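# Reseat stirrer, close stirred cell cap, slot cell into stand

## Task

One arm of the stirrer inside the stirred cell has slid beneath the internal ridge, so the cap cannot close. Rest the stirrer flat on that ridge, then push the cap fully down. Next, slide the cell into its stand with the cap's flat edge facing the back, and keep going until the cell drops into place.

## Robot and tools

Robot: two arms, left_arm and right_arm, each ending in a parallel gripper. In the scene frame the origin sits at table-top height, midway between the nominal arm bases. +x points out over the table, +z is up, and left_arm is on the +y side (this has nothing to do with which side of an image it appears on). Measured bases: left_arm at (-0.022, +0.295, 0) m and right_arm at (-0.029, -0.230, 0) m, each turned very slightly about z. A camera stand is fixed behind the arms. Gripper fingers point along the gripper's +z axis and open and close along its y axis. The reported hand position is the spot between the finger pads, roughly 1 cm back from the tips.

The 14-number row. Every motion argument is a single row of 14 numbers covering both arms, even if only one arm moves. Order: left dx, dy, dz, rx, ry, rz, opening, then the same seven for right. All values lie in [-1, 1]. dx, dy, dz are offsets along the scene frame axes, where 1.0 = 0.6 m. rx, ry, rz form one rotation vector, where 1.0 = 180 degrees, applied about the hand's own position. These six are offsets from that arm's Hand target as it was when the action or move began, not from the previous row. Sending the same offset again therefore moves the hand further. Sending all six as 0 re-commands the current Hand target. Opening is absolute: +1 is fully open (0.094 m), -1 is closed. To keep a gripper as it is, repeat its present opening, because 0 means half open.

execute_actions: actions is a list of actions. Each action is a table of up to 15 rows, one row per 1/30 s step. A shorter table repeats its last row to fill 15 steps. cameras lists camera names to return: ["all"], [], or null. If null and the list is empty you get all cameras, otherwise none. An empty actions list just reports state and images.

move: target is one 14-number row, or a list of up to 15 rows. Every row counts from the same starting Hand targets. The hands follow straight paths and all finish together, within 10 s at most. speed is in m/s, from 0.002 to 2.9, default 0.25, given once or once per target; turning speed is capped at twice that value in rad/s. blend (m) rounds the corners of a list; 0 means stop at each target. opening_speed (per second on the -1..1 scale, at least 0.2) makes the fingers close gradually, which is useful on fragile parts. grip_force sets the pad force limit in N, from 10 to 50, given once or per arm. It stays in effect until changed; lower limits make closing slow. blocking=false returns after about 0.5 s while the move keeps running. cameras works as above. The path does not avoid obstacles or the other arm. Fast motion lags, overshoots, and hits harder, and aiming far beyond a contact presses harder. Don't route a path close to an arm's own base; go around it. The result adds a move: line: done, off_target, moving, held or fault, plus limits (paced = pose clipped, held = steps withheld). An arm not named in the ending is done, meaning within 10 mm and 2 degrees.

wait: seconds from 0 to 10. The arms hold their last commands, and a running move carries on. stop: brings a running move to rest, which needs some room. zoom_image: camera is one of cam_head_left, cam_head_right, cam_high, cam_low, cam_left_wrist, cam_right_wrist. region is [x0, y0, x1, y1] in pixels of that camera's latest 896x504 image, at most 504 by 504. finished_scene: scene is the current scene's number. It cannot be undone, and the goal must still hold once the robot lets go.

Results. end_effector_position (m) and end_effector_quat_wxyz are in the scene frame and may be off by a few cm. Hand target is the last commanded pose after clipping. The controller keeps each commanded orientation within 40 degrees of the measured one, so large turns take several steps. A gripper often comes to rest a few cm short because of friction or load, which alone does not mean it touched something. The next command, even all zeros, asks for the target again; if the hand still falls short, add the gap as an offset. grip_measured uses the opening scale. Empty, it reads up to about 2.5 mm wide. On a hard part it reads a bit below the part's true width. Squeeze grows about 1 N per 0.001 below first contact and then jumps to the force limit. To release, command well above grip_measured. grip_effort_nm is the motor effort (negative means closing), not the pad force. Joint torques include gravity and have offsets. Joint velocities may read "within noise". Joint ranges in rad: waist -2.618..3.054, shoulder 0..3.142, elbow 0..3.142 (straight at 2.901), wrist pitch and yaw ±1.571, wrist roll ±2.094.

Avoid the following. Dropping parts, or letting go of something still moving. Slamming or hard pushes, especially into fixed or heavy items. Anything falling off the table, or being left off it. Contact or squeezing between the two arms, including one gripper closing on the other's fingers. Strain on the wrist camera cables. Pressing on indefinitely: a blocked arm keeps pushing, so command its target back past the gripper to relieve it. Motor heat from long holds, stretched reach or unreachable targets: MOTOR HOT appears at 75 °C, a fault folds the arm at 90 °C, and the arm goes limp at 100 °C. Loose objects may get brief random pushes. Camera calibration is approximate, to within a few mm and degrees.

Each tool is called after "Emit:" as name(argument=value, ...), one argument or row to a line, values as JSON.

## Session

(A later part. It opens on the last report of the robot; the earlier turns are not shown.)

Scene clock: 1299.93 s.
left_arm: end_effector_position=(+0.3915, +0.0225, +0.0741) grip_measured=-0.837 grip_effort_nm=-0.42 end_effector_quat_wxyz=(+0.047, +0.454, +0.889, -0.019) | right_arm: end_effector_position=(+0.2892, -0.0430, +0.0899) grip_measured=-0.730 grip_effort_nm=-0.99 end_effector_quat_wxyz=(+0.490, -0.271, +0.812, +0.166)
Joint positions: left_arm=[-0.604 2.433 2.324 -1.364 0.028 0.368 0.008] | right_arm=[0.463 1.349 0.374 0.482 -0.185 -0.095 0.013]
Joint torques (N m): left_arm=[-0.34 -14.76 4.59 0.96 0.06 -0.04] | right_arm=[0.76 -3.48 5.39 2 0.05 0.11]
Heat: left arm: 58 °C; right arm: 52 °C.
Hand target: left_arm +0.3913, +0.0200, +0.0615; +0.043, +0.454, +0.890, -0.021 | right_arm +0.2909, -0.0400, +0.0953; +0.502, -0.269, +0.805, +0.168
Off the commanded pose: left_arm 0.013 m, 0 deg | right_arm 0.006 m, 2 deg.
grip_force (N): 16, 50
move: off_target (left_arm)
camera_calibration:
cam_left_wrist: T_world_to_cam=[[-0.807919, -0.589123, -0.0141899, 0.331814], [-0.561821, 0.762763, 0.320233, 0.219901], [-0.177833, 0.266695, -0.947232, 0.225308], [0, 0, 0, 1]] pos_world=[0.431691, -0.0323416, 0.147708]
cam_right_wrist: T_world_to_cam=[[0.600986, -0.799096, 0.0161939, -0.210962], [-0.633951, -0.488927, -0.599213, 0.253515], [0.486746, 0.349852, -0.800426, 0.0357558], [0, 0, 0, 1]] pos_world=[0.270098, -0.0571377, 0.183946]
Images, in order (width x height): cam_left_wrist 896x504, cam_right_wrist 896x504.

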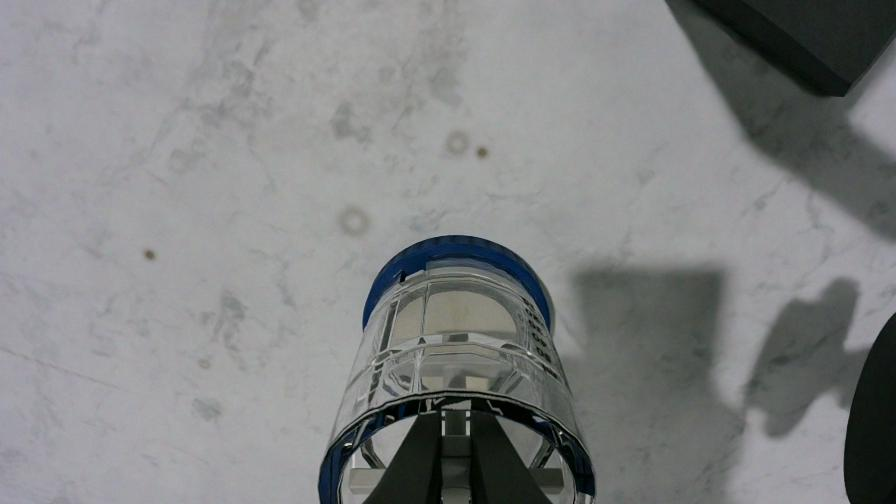

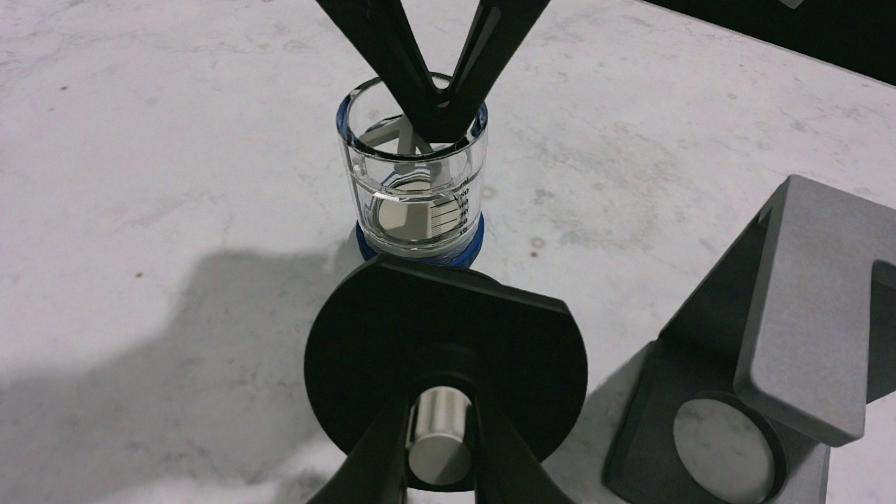

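Emit:
move(
  target=[0.0025,-0.002,-0.02,0,0,0,-0.95,0,0,0,0,0,0,-0.88],
  speed=0.05,
  cameras=["cam_right_wrist","cam_left_wrist"],
)

Emit:
zoom_image(
  camera="cam_right_wrist",
  region=[300, 0, 600, 290],
)

Emit:
zoom_image(
  camera="cam_left_wrist",
  region=[300, 200, 620, 504],
)

Scene clock: 1312.50 s.
left_arm: end_effector_position=(+0.3930, +0.0217, +0.0707) grip_measured=-0.837 grip_effort_nm=-0.42 end_effector_quat_wxyz=(+0.053, +0.454, +0.889, -0.019) | right_arm: end_effector_position=(+0.2892, -0.0430, +0.0899) grip_measured=-0.730 grip_effort_nm=-0.99 end_effector_quat_wxyz=(+0.490, -0.271, +0.812, +0.166)
Joint positions: left_arm=[-0.604 2.423 2.292 -1.331 0.026 0.368 0.008] | right_arm=[0.463 1.349 0.374 0.482 -0.185 -0.095 0.013]
Joint torques (N m): left_arm=[-0.32 -13.61 3.96 1.06 0.05 -0.05] | right_arm=[0.88 -3.52 5.34 2 0.01 0.11]
Heat: left arm: 59 °C; right arm: 53 °C.
Hand target: left_arm +0.3928, +0.0188, +0.0494; +0.043, +0.454, +0.890, -0.021 | right_arm +0.2909, -0.0400, +0.0953; +0.502, -0.269, +0.805, +0.168
Off the commanded pose: left_arm 0.021 m, 1 deg | right_arm 0.006 m, 2 deg.
grip_force (N): 16, 50
move: off_target (left_arm)
camera_calibration:
cam_left_wrist: T_world_to_cam=[[-0.807672, -0.58932, -0.0191929, 0.332873], [-0.565062, 0.764306, 0.310711, 0.22439], [-0.168439, 0.261798, -0.950311, 0.219254], [0, 0, 0, 1]] pos_world=[0.432577, -0.0327341, 0.145028]
cam_right_wrist: T_world_to_cam=[[0.600986, -0.799096, 0.0161939, -0.210962], [-0.633951, -0.488927, -0.599213, 0.253515], [0.486746, 0.349852, -0.800426, 0.0357558], [0, 0, 0, 1]] pos_world=[0.270098, -0.0571377, 0.183946]
Images, in order (width x height): cam_left_wrist 896x504, cam_right_wrist 896x504.

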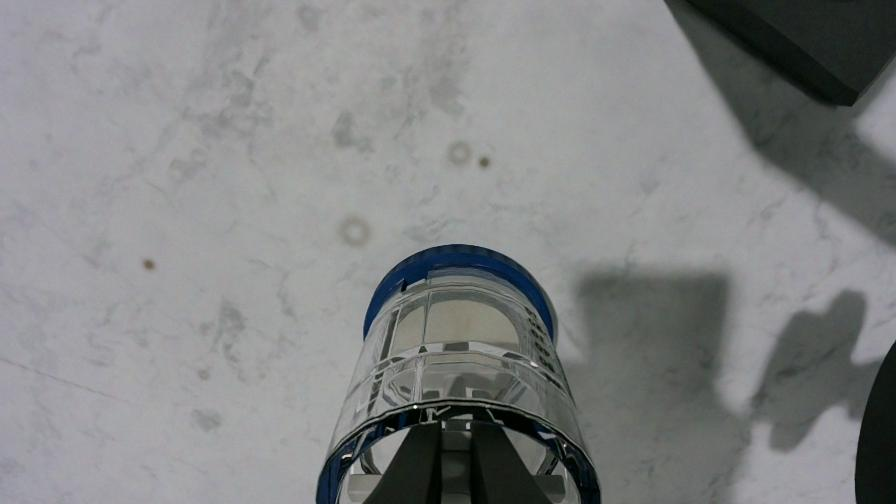

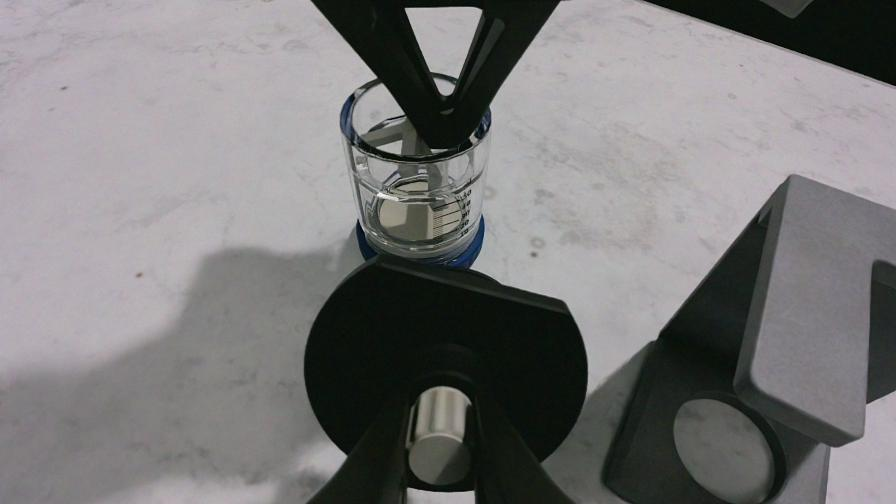

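Scaled by 1.680 from the camera's 896x504 image, which has a finer 1280x720 frame.

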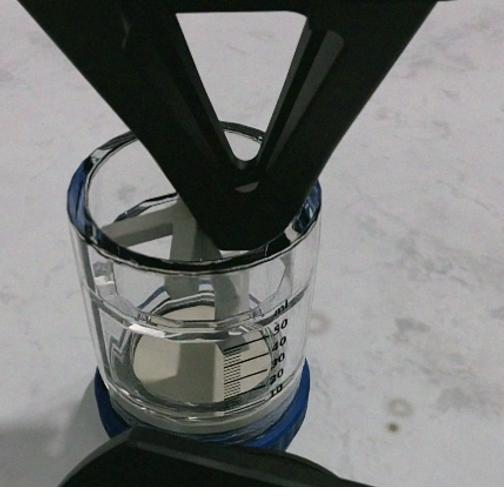

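Scaled by 1.575 from the camera's 896x504 image, which has a finer 1280x720 frame.

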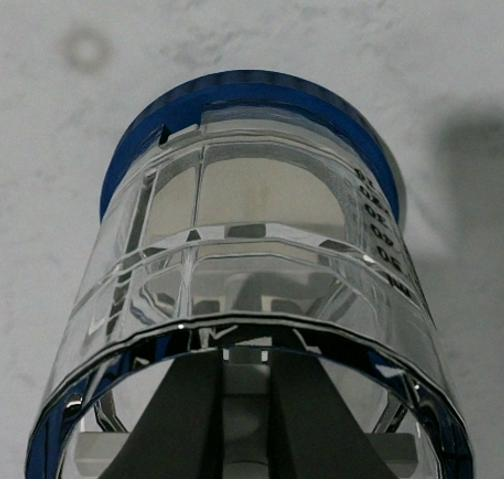

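Emit:
move(
  target=[0.002,-0.001,-0.015,0,0,0,-0.95,0,0,0,0,0,0,-0.88],
  speed=0.05,
  cameras=["cam_right_wrist","cam_left_wrist"],
)

Emit:
zoom_image(
  camera="cam_right_wrist",
  region=[300, 0, 600, 290],
)

Emit:
zoom_image(
  camera="cam_left_wrist",
  region=[300, 200, 620, 504],
)

Scene clock: 1322.83 s.
left_arm: end_effector_position=(+0.3931, +0.0217, +0.0701) grip_measured=-0.837 grip_effort_nm=-0.42 end_effector_quat_wxyz=(+0.057, +0.454, +0.889, -0.019) | right_arm: end_effector_position=(+0.2892, -0.0430, +0.0899) grip_measured=-0.730 grip_effort_nm=-0.99 end_effector_quat_wxyz=(+0.490, -0.271, +0.812, +0.166)
Joint positions: left_arm=[-0.604 2.41 2.265 -1.309 0.026 0.368 0.008] | right_arm=[0.463 1.349 0.374 0.482 -0.185 -0.095 0.013]
Joint torques (N m): left_arm=[-0.25 -12.22 3.69 1.25 0.07 -0.04] | right_arm=[0.72 -3.37 5.48 2 0.02 0.07]
Heat: left arm: 58 °C; right arm: 53 °C.
Hand target: left_arm +0.3941, +0.0182, +0.0406; +0.043, +0.454, +0.890, -0.021 | right_arm +0.2910, -0.0400, +0.0953; +0.502, -0.269, +0.805, +0.168
Off the commanded pose: left_arm 0.030 m, 2 deg | right_arm 0.006 m, 2 deg.
grip_force (N): 16, 50
move: off_target (left_arm)
camera_calibration:
cam_left_wrist: T_world_to_cam=[[-0.807506, -0.589446, -0.0220983, 0.333067], [-0.567166, 0.765602, 0.303604, 0.225933], [-0.16204, 0.257696, -0.952542, 0.216448], [0, 0, 0, 1]] pos_world=[0.432168, -0.0324278, 0.144942]
cam_right_wrist: T_world_to_cam=[[0.600957, -0.799115, 0.0162979, -0.211036], [-0.633756, -0.488829, -0.5995, 0.253644], [0.487037, 0.349945, -0.800209, 0.0356742], [0, 0, 0, 1]] pos_world=[0.270197, -0.0571377, 0.184046]
Images, in order (width x height): cam_left_wrist 896x504, cam_right_wrist 896x504.

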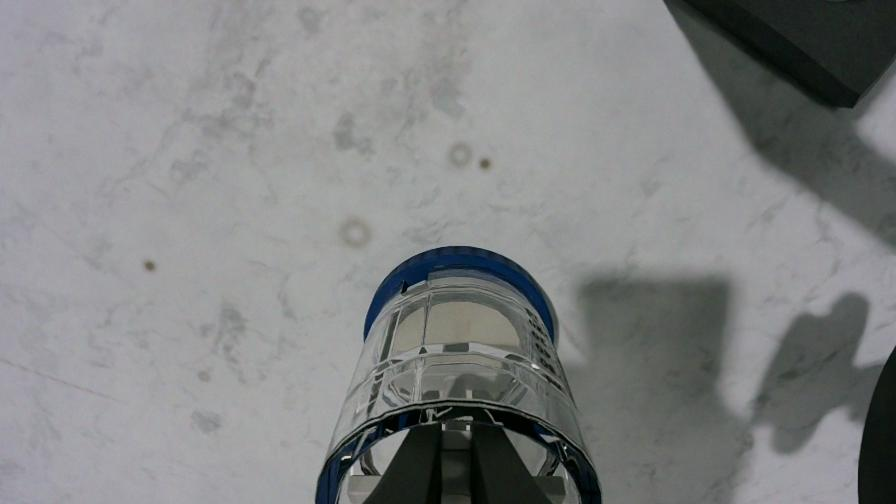

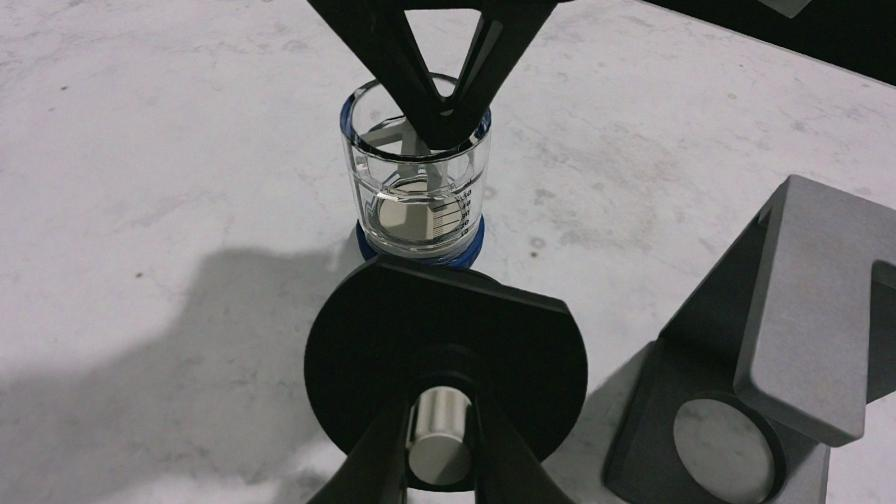

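Scaled by 1.680 from the camera's 896x504 image, which has a finer 1280x720 frame.

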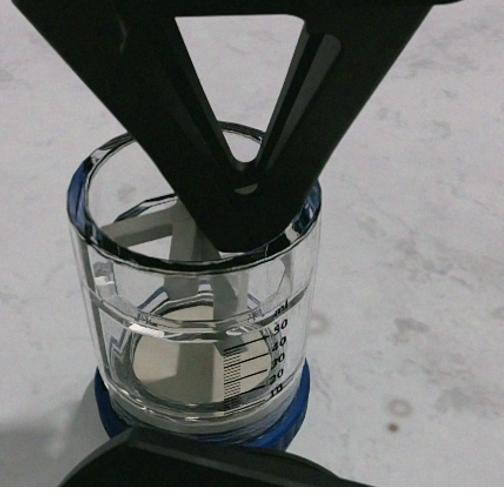

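Scaled by 1.575 from the camera's 896x504 image, which has a finer 1280x720 frame.

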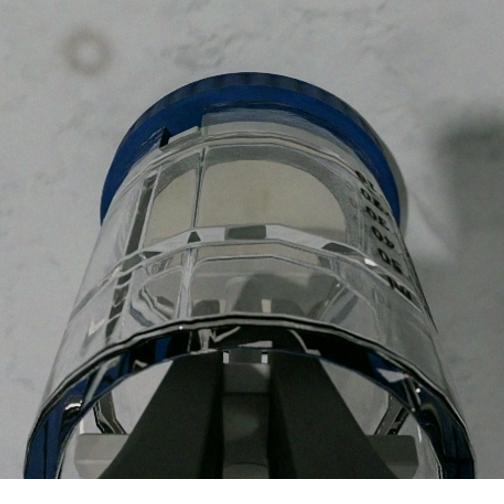

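Emit:
move(
  target=[-0.006,0.008,0.0,0,0,0,-0.95,0,0,0,0,0,0,-0.88],
  speed=0.05,
  cameras=["cam_right_wrist","cam_left_wrist"],
)

Emit:
zoom_image(
  camera="cam_right_wrist",
  region=[300, 0, 600, 290],
)

Emit:
zoom_image(
  camera="cam_left_wrist",
  region=[300, 200, 620, 504],
)

Scene clock: 1335.43 s.
left_arm: end_effector_position=(+0.3929, +0.0218, +0.0701) grip_measured=-0.837 grip_effort_nm=-0.42 end_effector_quat_wxyz=(+0.066, +0.454, +0.888, -0.020) | right_arm: end_effector_position=(+0.2892, -0.0430, +0.0899) grip_measured=-0.730 grip_effort_nm=-0.99 end_effector_quat_wxyz=(+0.490, -0.271, +0.812, +0.166)
Joint positions: left_arm=[-0.604 2.38 2.21 -1.265 0.026 0.368 0.008] | right_arm=[0.463 1.349 0.374 0.482 -0.185 -0.095 0.013]
Joint torques (N m): left_arm=[0.13 -12.18 3.52 1.06 0.07 0] | right_arm=[0.79 -3.45 5.44 2.01 0.01 0.07]
Heat: left arm: 57 °C; right arm: 53 °C.
Hand target: left_arm +0.3904, +0.0230, +0.0405; +0.043, +0.454, +0.890, -0.021 | right_arm +0.2910, -0.0400, +0.0953; +0.502, -0.269, +0.805, +0.168
Off the commanded pose: left_arm 0.030 m, 3 deg | right_arm 0.006 m, 2 deg.
grip_force (N): 16, 50
move: off_target (left_arm)
camera_calibration:
cam_left_wrist: T_world_to_cam=[[-0.807116, -0.589691, -0.0287819, 0.333223], [-0.571789, 0.76861, 0.286874, 0.228688], [-0.147045, 0.247997, -0.957536, 0.211051], [0, 0, 0, 1]] pos_world=[0.430745, -0.031613, 0.146075]
cam_right_wrist: T_world_to_cam=[[0.600957, -0.799115, 0.0162979, -0.211036], [-0.633756, -0.488829, -0.5995, 0.253644], [0.487037, 0.349945, -0.800209, 0.0356742], [0, 0, 0, 1]] pos_world=[0.270197, -0.0571377, 0.184046]
Images, in order (width x height): cam_left_wrist 896x504, cam_right_wrist 896x504.

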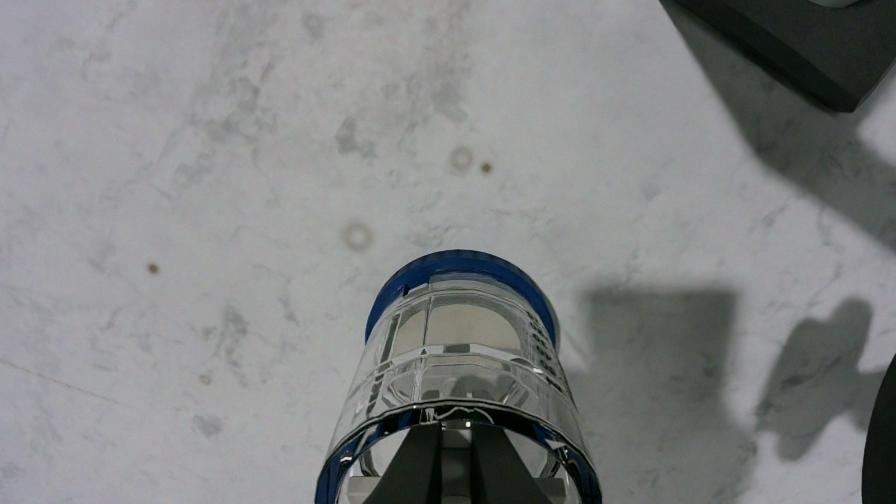

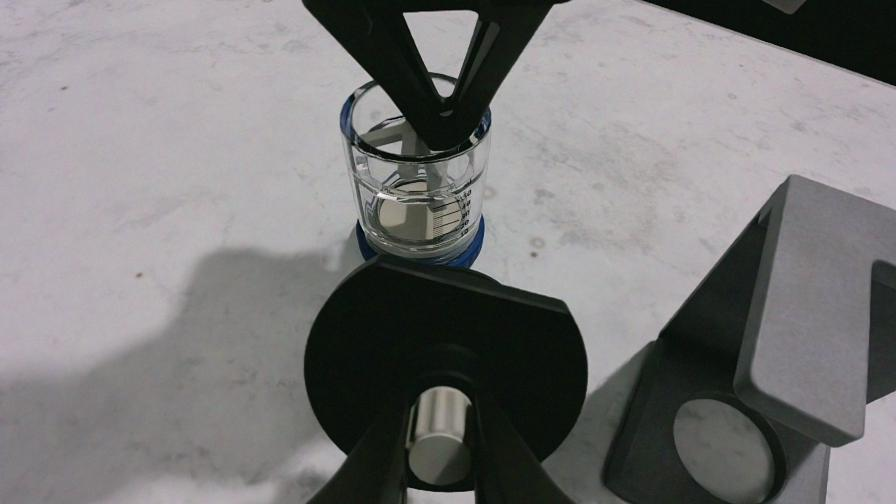

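Scaled by 1.680 from the camera's 896x504 image, which has a finer 1280x720 frame.

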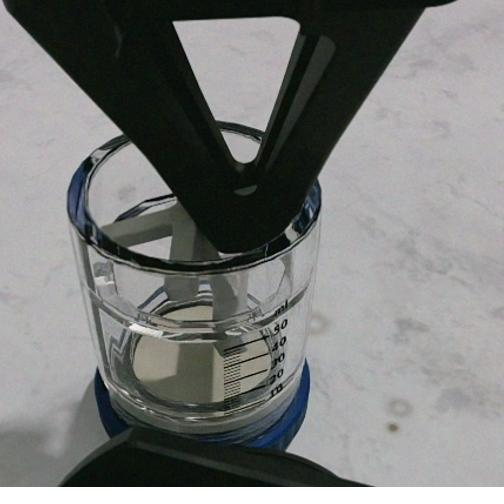

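Scaled by 1.575 from the camera's 896x504 image, which has a finer 1280x720 frame.

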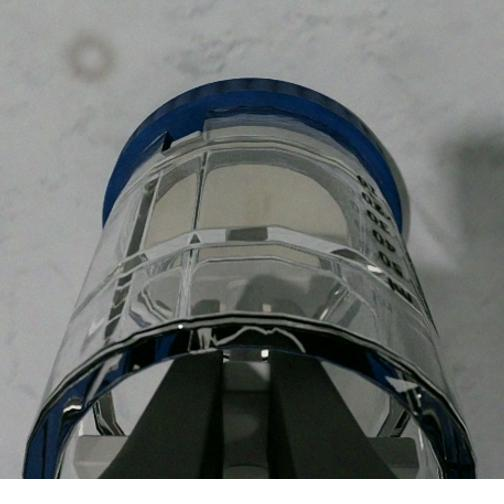

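Emit:
move(
  target=[0.0,0.0,0.03,0,0,0,-0.95,0,0,0,0,0,0,-0.88],
  speed=0.05,
)

Emit:
move(
  target=[0.0,0.0,0.0,0,0,0,-0.74,0,0,0,0,0,0,-0.88],
  opening_speed=0.3,
  cameras=["cam_right_wrist","cam_left_wrist"],
)

Emit:
zoom_image(
  camera="cam_right_wrist",
  region=[300, 0, 600, 290],
)

Emit:
zoom_image(
  camera="cam_left_wrist",
  region=[300, 200, 620, 504],
)

Scene clock: 1352.73 s.
left_arm: end_effector_position=(+0.3929, +0.0218, +0.0734) grip_measured=-0.837 grip_effort_nm=-0.43 end_effector_quat_wxyz=(+0.066, +0.454, +0.888, -0.020) | right_arm: end_effector_position=(+0.2892, -0.0430, +0.0899) grip_measured=-0.730 grip_effort_nm=-0.99 end_effector_quat_wxyz=(+0.490, -0.271, +0.812, +0.166)
Joint positions: left_arm=[-0.604 2.38 2.223 -1.277 0.026 0.368 0.008] | right_arm=[0.463 1.349 0.374 0.482 -0.185 -0.095 0.013]
Joint torques (N m): left_arm=[0.08 -11.82 9.59 0.41 0.08 0] | right_arm=[0.83 -3.52 5.42 2 0 0.08]
Heat: left arm: 52 °C; right arm: 53 °C.
Hand target: left_arm +0.3904, +0.0230, +0.0585; +0.043, +0.454, +0.890, -0.021 | right_arm +0.2910, -0.0400, +0.0953; +0.502, -0.269, +0.805, +0.168
Off the commanded pose: left_arm 0.015 m, 3 deg | right_arm 0.006 m, 2 deg.
grip_force (N): 16, 50
move: off_target (left_arm)

Scene clock: 1353.63 s.
left_arm: end_effector_position=(+0.3919, +0.0224, +0.0733) grip_measured=-0.742 grip_effort_nm=0.08 end_effector_quat_wxyz=(+0.064, +0.454, +0.888, -0.020) | right_arm: end_effector_position=(+0.2892, -0.0430, +0.0899) grip_measured=-0.730 grip_effort_nm=-0.99 end_effector_quat_wxyz=(+0.490, -0.271, +0.812, +0.166)
Joint positions: left_arm=[-0.604 2.38 2.223 -1.282 0.026 0.368 0.012] | right_arm=[0.463 1.349 0.374 0.482 -0.185 -0.095 0.013]
Joint torques (N m): left_arm=[0.09 -11.79 9.52 0.4 0.07 0] | right_arm=[0.75 -3.49 5.39 2 0.03 0.09]
Heat: left arm: 52 °C; right arm: 53 °C.
Hand target: left_arm +0.3905, +0.0230, +0.0585; +0.044, +0.454, +0.890, -0.021 | right_arm +0.2910, -0.0400, +0.0953; +0.502, -0.269, +0.805, +0.168
Off the commanded pose: left_arm 0.015 m, 2 deg | right_arm 0.006 m, 2 deg.
grip_force (N): 16, 50
move: off_target (left_arm)
camera_calibration:
cam_left_wrist: T_world_to_cam=[[-0.807239, -0.58959, -0.0273848, 0.332806], [-0.570808, 0.768039, 0.290336, 0.226066], [-0.150146, 0.250002, -0.956533, 0.214828], [0, 0, 0, 1]] pos_world=[0.42995, -0.0311162, 0.148968]
cam_right_wrist: T_world_to_cam=[[0.600957, -0.799115, 0.0162979, -0.211036], [-0.633756, -0.488829, -0.5995, 0.253644], [0.487037, 0.349945, -0.800209, 0.0356742], [0, 0, 0, 1]] pos_world=[0.270197, -0.0571377, 0.184046]
Images, in order (width x height): cam_left_wrist 896x504, cam_right_wrist 896x504.

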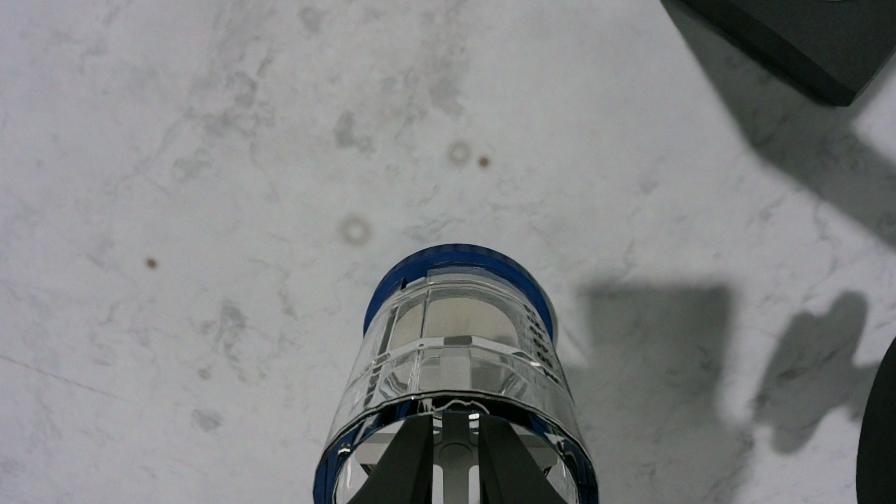

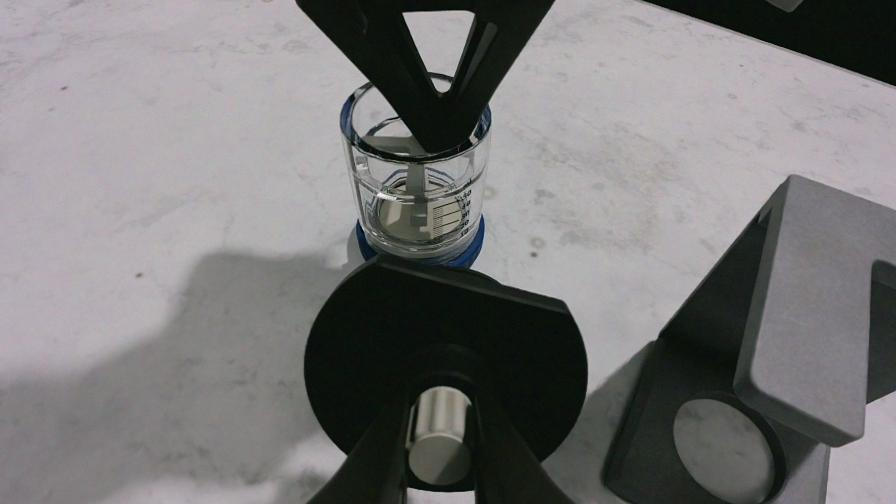

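Scaled by 1.680 from the camera's 896x504 image, which has a finer 1280x720 frame.

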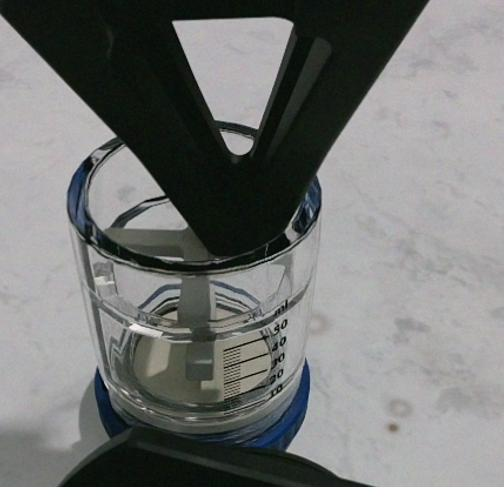

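Scaled by 1.575 from the camera's 896x504 image, which has a finer 1280x720 frame.

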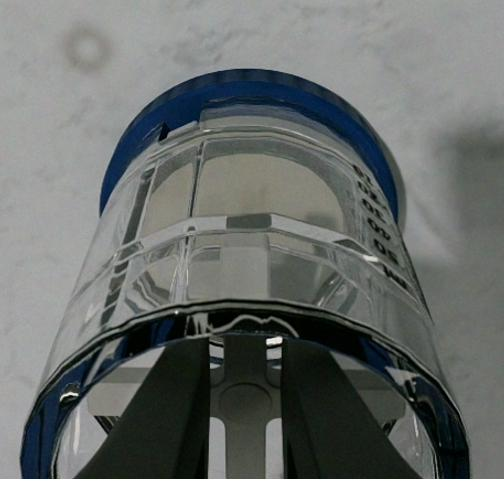

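Emit:
move(
  target=[0.0,0.0,0.06,0,0,0,-0.6,0,0,0,0,0,0,-0.88],
  speed=0.05,
)

Emit:
move(
  target=[0.0,0.0,0.06,0,0,0,-0.6,0,0,0,0,0,0,-0.88],
  speed=0.1,
  cameras=["cam_right_wrist","cam_left_wrist","cam_low"],
)

Emit:
zoom_image(
  camera="cam_right_wrist",
  region=[300, 0, 600, 290],
)

Emit:
zoom_image(
  camera="cam_left_wrist",
  region=[300, 200, 620, 504],
)

Emit:
zoom_image(
  camera="cam_low",
  region=[500, 90, 660, 260],
)

Scene clock: 1367.57 s.
left_arm: end_effector_position=(+0.3917, +0.0226, +0.1091) grip_measured=-0.602 grip_effort_nm=0.07 end_effector_quat_wxyz=(+0.064, +0.454, +0.888, -0.020) | right_arm: end_effector_position=(+0.2892, -0.0430, +0.0899) grip_measured=-0.730 grip_effort_nm=-0.99 end_effector_quat_wxyz=(+0.490, -0.271, +0.812, +0.166)
Joint positions: left_arm=[-0.604 2.42 2.438 -1.457 0.026 0.368 0.019] | right_arm=[0.463 1.349 0.374 0.482 -0.185 -0.095 0.013]
Joint torques (N m): left_arm=[0.13 -11.97 9.29 0.45 0.07 -0.01] | right_arm=[0.73 -3.32 5.48 2.03 0.01 0.08]
Heat: left arm: 50 °C; right arm: 53 °C.
Hand target: left_arm +0.3905, +0.0229, +0.0946; +0.044, +0.454, +0.890, -0.021 | right_arm +0.2910, -0.0400, +0.0953; +0.502, -0.269, +0.805, +0.168
Off the commanded pose: left_arm 0.015 m, 2 deg | right_arm 0.006 m, 2 deg.
grip_force (N): 16, 50
move: off_target (left_arm)

Scene clock: 1368.47 s.
left_arm: end_effector_position=(+0.3923, +0.0222, +0.1302) grip_measured=-0.602 grip_effort_nm=0.08 end_effector_quat_wxyz=(+0.074, +0.454, +0.888, -0.021) | right_arm: end_effector_position=(+0.2892, -0.0430, +0.0899) grip_measured=-0.730 grip_effort_nm=-0.99 end_effector_quat_wxyz=(+0.490, -0.271, +0.812, +0.166)
Joint positions: left_arm=[-0.604 2.443 2.565 -1.542 0.026 0.368 0.019] | right_arm=[0.463 1.349 0.374 0.482 -0.185 -0.095 0.013]
Joint torques (N m): left_arm=[0.1 -14.65 8.66 0.49 0.08 -0.02] | right_arm=[0.84 -3.37 5.3 1.98 0.05 0.08]
Heat: left arm: 50 °C; right arm: 53 °C.
Hand target: left_arm +0.3905, +0.0230, +0.1305; +0.044, +0.454, +0.890, -0.021 | right_arm +0.2910, -0.0400, +0.0953; +0.502, -0.269, +0.805, +0.168
Off the commanded pose: left_arm 0.002 m, 3 deg | right_arm 0.006 m, 2 deg.
joint sent to its limit (left arm) — joint 4 (wrist pitch), lower limit. The joint targets are off in orientation, not in position.
grip_force (N): 16, 50
move: off_target (left_arm)
camera_calibration:
cam_left_wrist: T_world_to_cam=[[-0.806696, -0.589961, -0.0344634, 0.335236], [-0.575538, 0.77106, 0.272436, 0.214015], [-0.134153, 0.239608, -0.961557, 0.264004], [0, 0, 0, 1]] pos_world=[0.429025, -0.0305, 0.207103]
cam_right_wrist: T_world_to_cam=[[0.600957, -0.799115, 0.0162979, -0.211036], [-0.633756, -0.488829, -0.5995, 0.253644], [0.487037, 0.349945, -0.800209, 0.0356742], [0, 0, 0, 1]] pos_world=[0.270197, -0.0571377, 0.184046]
Images, in order (width x height): cam_low 896x504, cam_left_wrist 896x504, cam_right_wrist 896x504.

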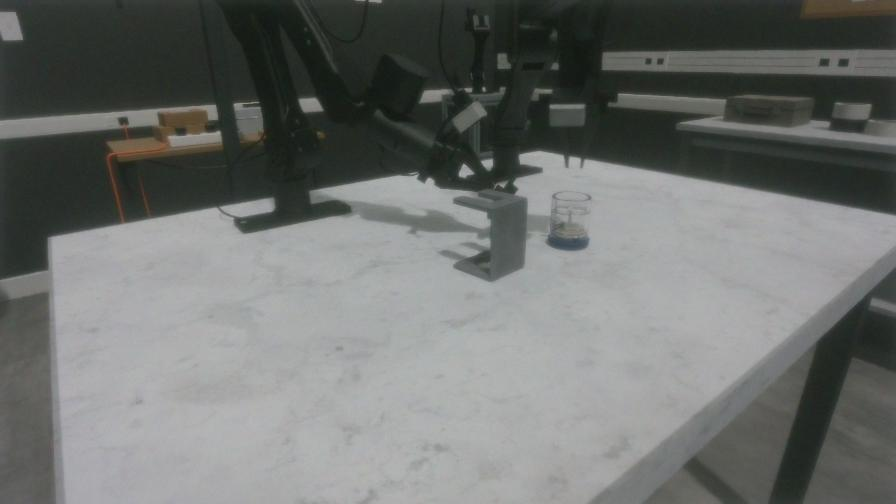

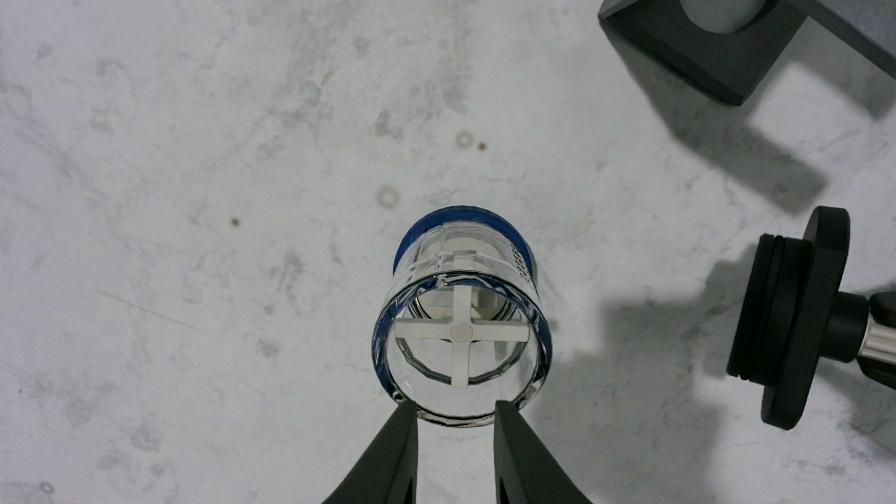

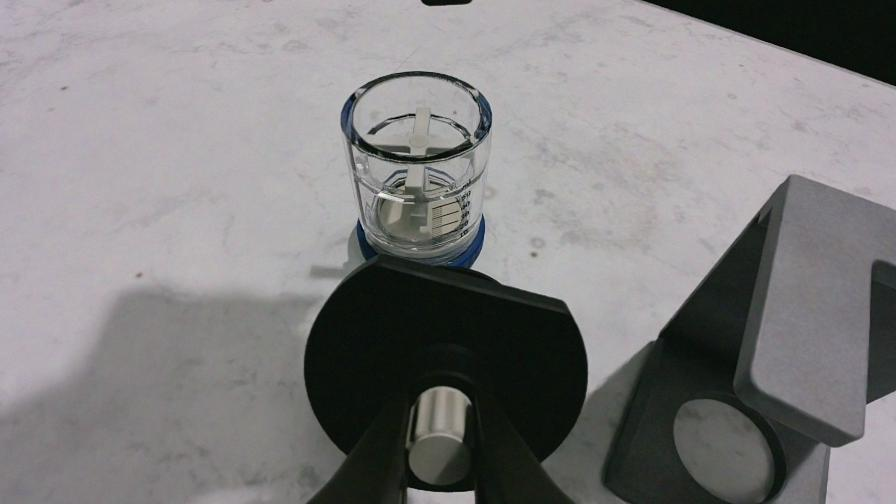

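Scaled by 1.680 from the camera's 896x504 image, which has a finer 1280x720 frame.

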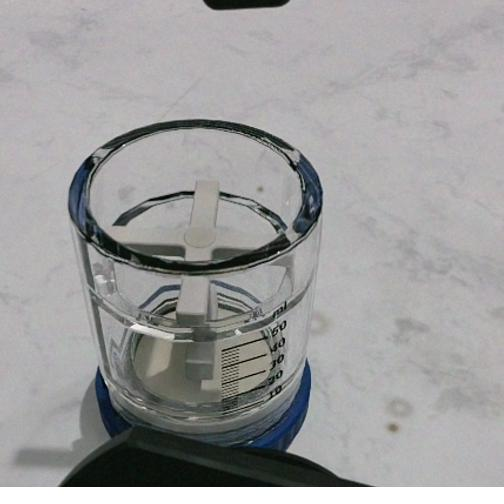

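Scaled by 1.575 from the camera's 896x504 image, which has a finer 1280x720 frame.

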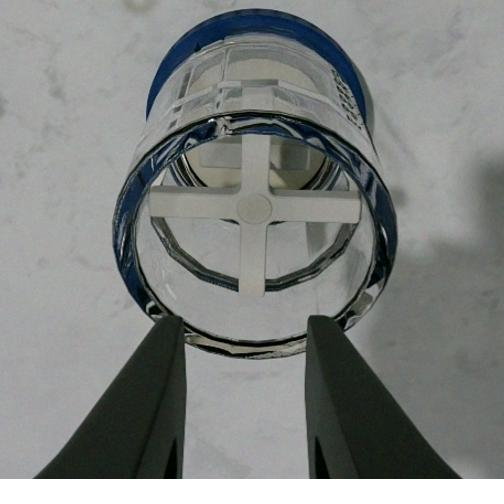

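Scaled by 2.965 from the camera's 896x504 image, which has a finer 1280x720 frame.

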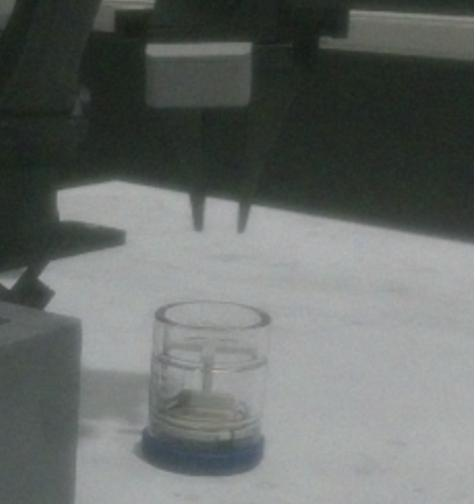

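Emit:
move(
  target=[
    [0,0.05,0.07,0,0,0,-0.6,0,0,0,0,0,0,-0.88],
    [-0.15,0.25,0.07,0,0,0,-0.6,0,0,0.1,0,0,0,-0.88],
  ],
  blend=0.03,
  grip_force=[30,50],
  cameras=[],
)

Emit:
move(
  target=[0,0,0,0,0,0,-0.6,0,0.0,0.08,-0.2087,0.2877,-0.01,-0.88],
  cameras=["cam_right_wrist"],
)

Scene clock: 1383.67 s.
left_arm: end_effector_position=(+0.3045, +0.1739, +0.1711) grip_measured=-0.602 grip_effort_nm=0.07 end_effector_quat_wxyz=(+0.041, +0.449, +0.892, -0.015) | right_arm: end_effector_position=(+0.2833, -0.0458, +0.1298) grip_measured=-0.730 grip_effort_nm=-0.99 end_effector_quat_wxyz=(+0.472, -0.271, +0.823, +0.164)
Joint positions: left_arm=[-0.366 1.802 1.742 -1.434 0.041 0.594 0.019] | right_arm=[0.463 1.178 0.501 0.143 -0.185 -0.093 0.013]
Joint torques (N m): left_arm=[-0.03 -11.25 5.87 0.54 0.16 0.13] | right_arm=[0.76 -4.7 9.21 1.76 0.01 0.07]
Heat: left arm: 50 °C; right arm: 53 °C.
Hand target: left_arm +0.3005, +0.1730, +0.1726; +0.044, +0.454, +0.890, -0.021 | right_arm +0.2910, -0.0400, +0.1554; +0.502, -0.269, +0.805, +0.168
Off the commanded pose: left_arm 0.004 m, 1 deg | right_arm 0.027 m, 4 deg.
grip_force (N): 30, 50
move: off_target (right_arm); blend cut to 0.0259 m at target 1
No camera images: "cameras" was empty.

Scene clock: 1386.60 s.
left_arm: end_effector_position=(+0.3046, +0.1738, +0.1711) grip_measured=-0.602 grip_effort_nm=0.07 end_effector_quat_wxyz=(+0.041, +0.449, +0.892, -0.015) | right_arm: end_effector_position=(+0.2875, -0.0433, +0.1937) grip_measured=-0.730 grip_effort_nm=-0.99 end_effector_quat_wxyz=(+0.030, -0.299, +0.954, +0.012)
Joint positions: left_arm=[-0.366 1.802 1.742 -1.433 0.041 0.594 0.019] | right_arm=[0.55 1.925 1.998 -1.581 -0.01 -0.083 0.013]
Joint torques (N m): left_arm=[-0.05 -11.23 5.89 0.57 0.15 0.12] | right_arm=[0.8 -8.36 8.14 0.35 0.11 0.11]
Heat: left arm: 50 °C; right arm: 52 °C.
Hand target: left_arm +0.3005, +0.1730, +0.1726; +0.043, +0.454, +0.890, -0.021 | right_arm +0.2910, -0.0401, +0.2033; +0.000, -0.300, +0.954, +0.000
Off the commanded pose: left_arm 0.004 m, 1 deg | right_arm 0.011 m, 4 deg.
joint sent to its limit (right arm) — joint 4 (wrist pitch), lower limit. The joint targets are off in orientation, not in position.
grip_force (N): 30, 50
move: off_target (right_arm)
camera_calibration:
cam_right_wrist: T_world_to_cam=[[0.585242, -0.810834, 0.0062865, -0.206022], [-0.754036, -0.541363, 0.371962, 0.158671], [-0.298196, -0.222428, -0.928227, 0.345454], [0, 0, 0, 1]] pos_world=[0.343229, -0.00431234, 0.262935]
Images, in order (width x height): cam_right_wrist 896x504.

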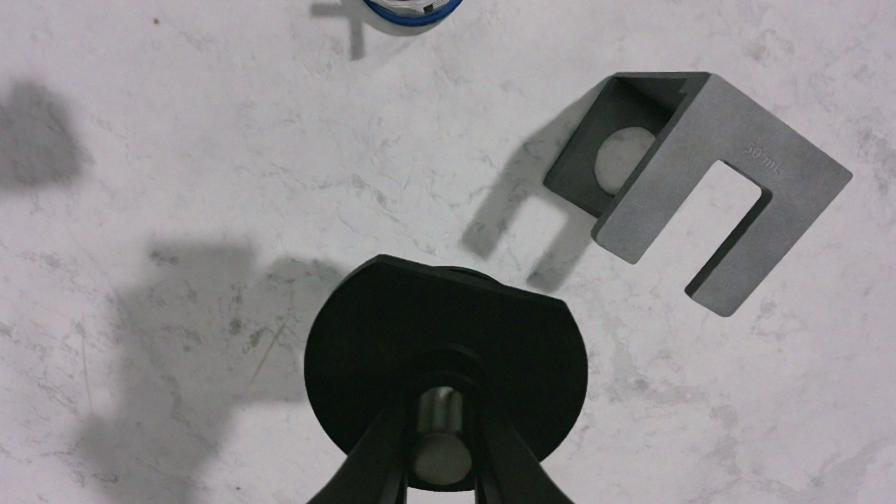

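Emit:
move(
  target=[
    [0,0,0,0,0,0,-0.6,0,0.0,0.0,0,0,-0.1,-0.88],
    [0,0,0,0,0,0,-0.6,0.16,0.11,0.0,0,0,-0.1,-0.88],
  ],
  cameras=["cam_right_wrist","cam_low","cam_head_left","cam_high"],
)

Scene clock: 1406.30 s.
left_arm: end_effector_position=(+0.3046, +0.1738, +0.1711) grip_measured=-0.602 grip_effort_nm=0.08 end_effector_quat_wxyz=(+0.041, +0.449, +0.892, -0.015) | right_arm: end_effector_position=(+0.3841, +0.0223, +0.1934) grip_measured=-0.730 grip_effort_nm=-1.00 end_effector_quat_wxyz=(+0.118, -0.146, +0.981, +0.054)
Joint positions: left_arm=[-0.366 1.802 1.742 -1.433 0.041 0.594 0.019] | right_arm=[0.568 2.321 2.595 -1.585 -0.008 0.248 0.013]
Joint torques (N m): left_arm=[-0.01 -11.22 5.85 0.56 0.15 0.12] | right_arm=[0.55 -11.04 7.84 0.68 0.07 0.08]
Heat: left arm: 48 °C; right arm: 48 °C.
Hand target: left_arm +0.3005, +0.1730, +0.1726; +0.043, +0.454, +0.890, -0.021 | right_arm +0.3870, +0.0259, +0.2033; +0.000, -0.147, +0.989, +0.000
Off the commanded pose: left_arm 0.004 m, 1 deg | right_arm 0.011 m, 15 deg.
joint read past its limit (right arm) — joint 4 (wrist pitch), lower limit.
joint sent to its limit (right arm) — joint 4 (wrist pitch), lower limit. The joint targets are off in orientation, not in position.
grip_force (N): 30, 50
move: off_target (right_arm)
camera_calibration:
cam_right_wrist: T_world_to_cam=[[0.313015, -0.94804, -0.056938, -0.0895202], [-0.928358, -0.318067, 0.192315, 0.363888], [-0.200433, -0.00733869, -0.97968, 0.356189], [0, 0, 0, 1]] pos_world=[0.437232, 0.0334861, 0.273873]
Images, in order (width x height): cam_head_left 896x504, cam_high 896x504, cam_low 896x504, cam_right_wrist 896x504.

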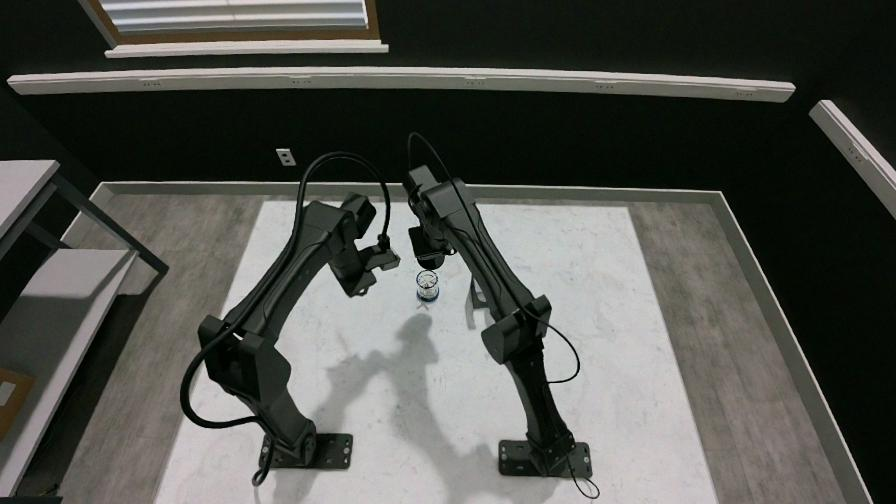

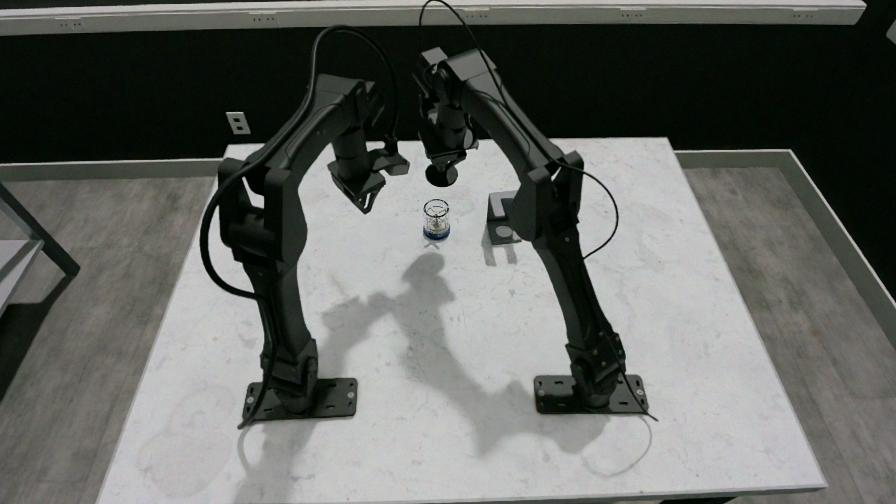

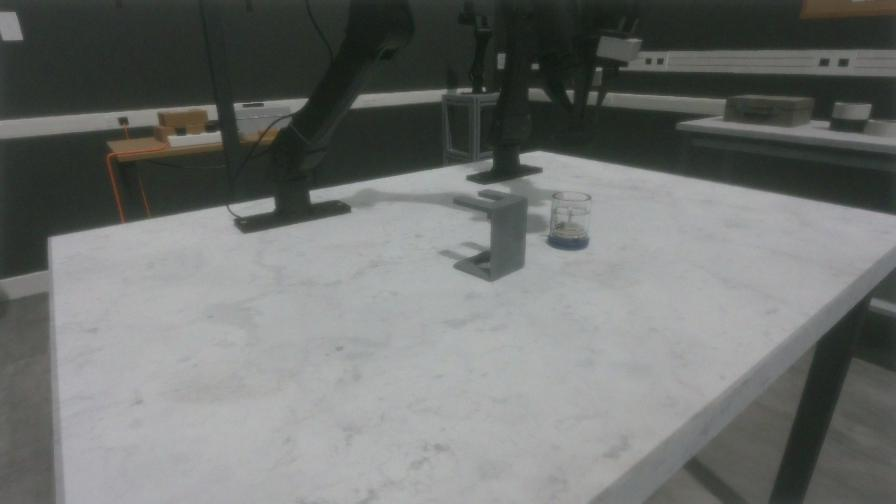

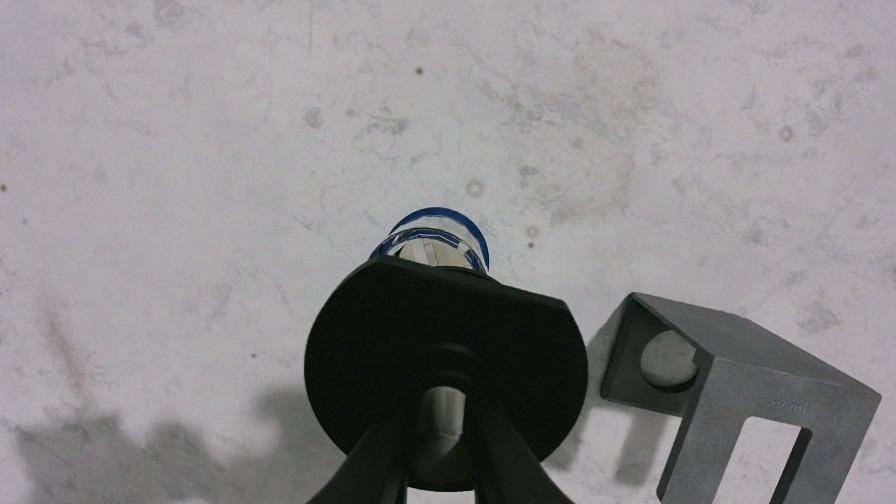

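Emit:
move(
  target=[
    [0.0,0.05,0,-0.163,-0.46,-0.49,-0.6,-0.007,0.01,-0.06,0,0,0,-0.88],
    [0.06,0.01,-0.1,-0.163,-0.46,-0.49,-0.6,-0.007,0.01,-0.06,0,0,0,-0.88],
  ],
  cameras=["cam_right_wrist","cam_left_wrist"],
  speed=0.4,
)

Scene clock: 1427.80 s.
left_arm: end_effector_position=(+0.3372, +0.1803, +0.1151) grip_measured=-0.602 grip_effort_nm=0.08 end_effector_quat_wxyz=(+0.667, +0.726, +0.139, +0.092) | right_arm: end_effector_position=(+0.3832, +0.0296, +0.1700) grip_measured=-0.730 grip_effort_nm=-0.99 end_effector_quat_wxyz=(+0.094, -0.146, +0.984, +0.045)
Joint positions: left_arm=[0.15 1.861 0.695 0.594 1.397 2.085 0.019] | right_arm=[0.582 2.372 2.595 -1.586 -0.008 0.263 0.013]
Joint velocities: left_arm=[0.002 -0.022 0.017 -0.168 -0.007 -0.007 0] | right_arm=[within noise]
Joint torques (N m): left_arm=[-0.24 -6.79 7.32 1.43 0.67 0.01] | right_arm=[0.68 -10.8 5.15 0.62 0.09 0.1]
Heat: left arm: 46 °C; right arm: 46 °C.
Hand target: left_arm +0.3364, +0.1789, +0.1125; +0.626, +0.772, +0.100, +0.044 | right_arm +0.3828, +0.0319, +0.1673; +0.000, -0.147, +0.989, +0.000
Off the commanded pose: left_arm 0.003 m, 10 deg | right_arm 0.004 m, 12 deg.
joint read past its limit (right arm) — joint 4 (wrist pitch), lower limit.
joint sent to its limit (left arm) — joint 6 (wrist roll), upper limit. The joint targets are off in orientation, not in position.
joint sent to its limit (right arm) — joint 4 (wrist pitch), lower limit. The joint targets are off in orientation, not in position.
grip_force (N): 30, 50
move: off_target (left_arm, right_arm)
camera_calibration:
cam_left_wrist: T_world_to_cam=[[-0.0790651, 0.0667268, -0.994634, 0.130335], [0.727239, 0.686284, -0.0117689, -0.326683], [0.681816, -0.724267, -0.102787, 0.00405117], [0, 0, 0, 1]] pos_world=[0.24512, 0.218435, 0.126208]
cam_right_wrist: T_world_to_cam=[[0.309898, -0.949528, -0.0485876, -0.083863], [-0.918806, -0.312227, 0.241475, 0.357722], [-0.244457, -0.0301899, -0.96919, 0.348845], [0, 0, 0, 1]] pos_world=[0.439944, 0.0425919, 0.247641]
Images, in order (width x height): cam_left_wrist 896x504, cam_right_wrist 896x504.

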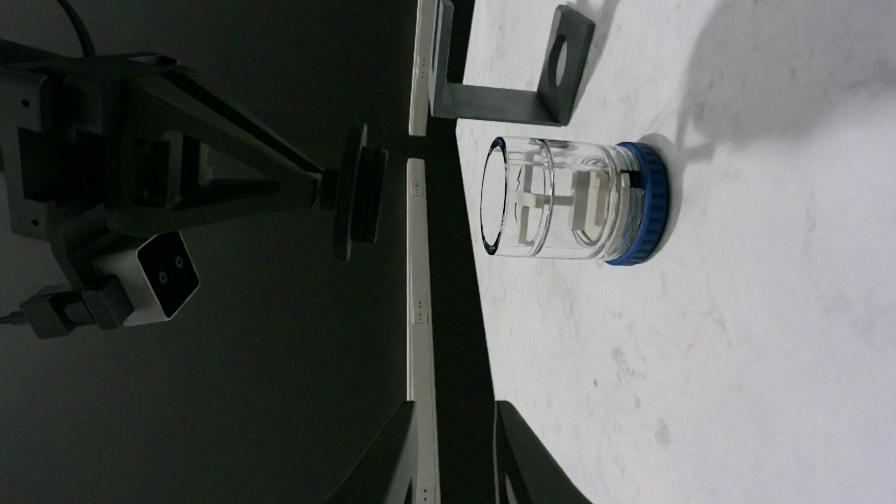

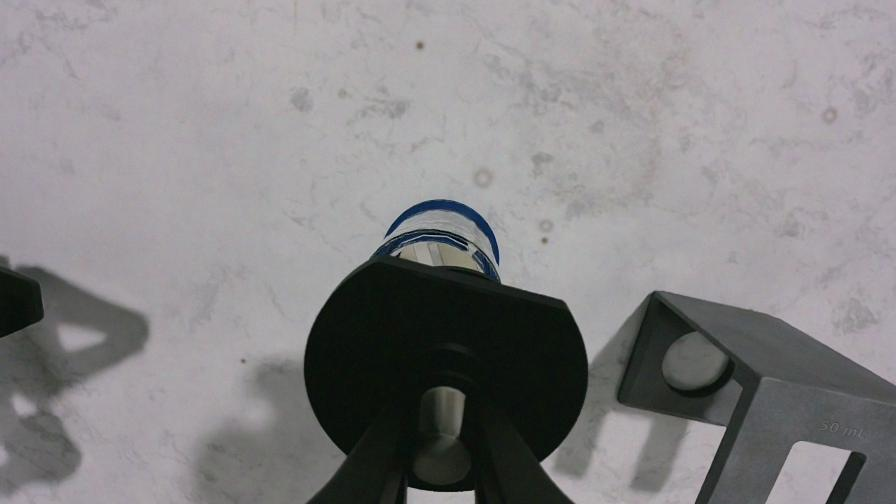

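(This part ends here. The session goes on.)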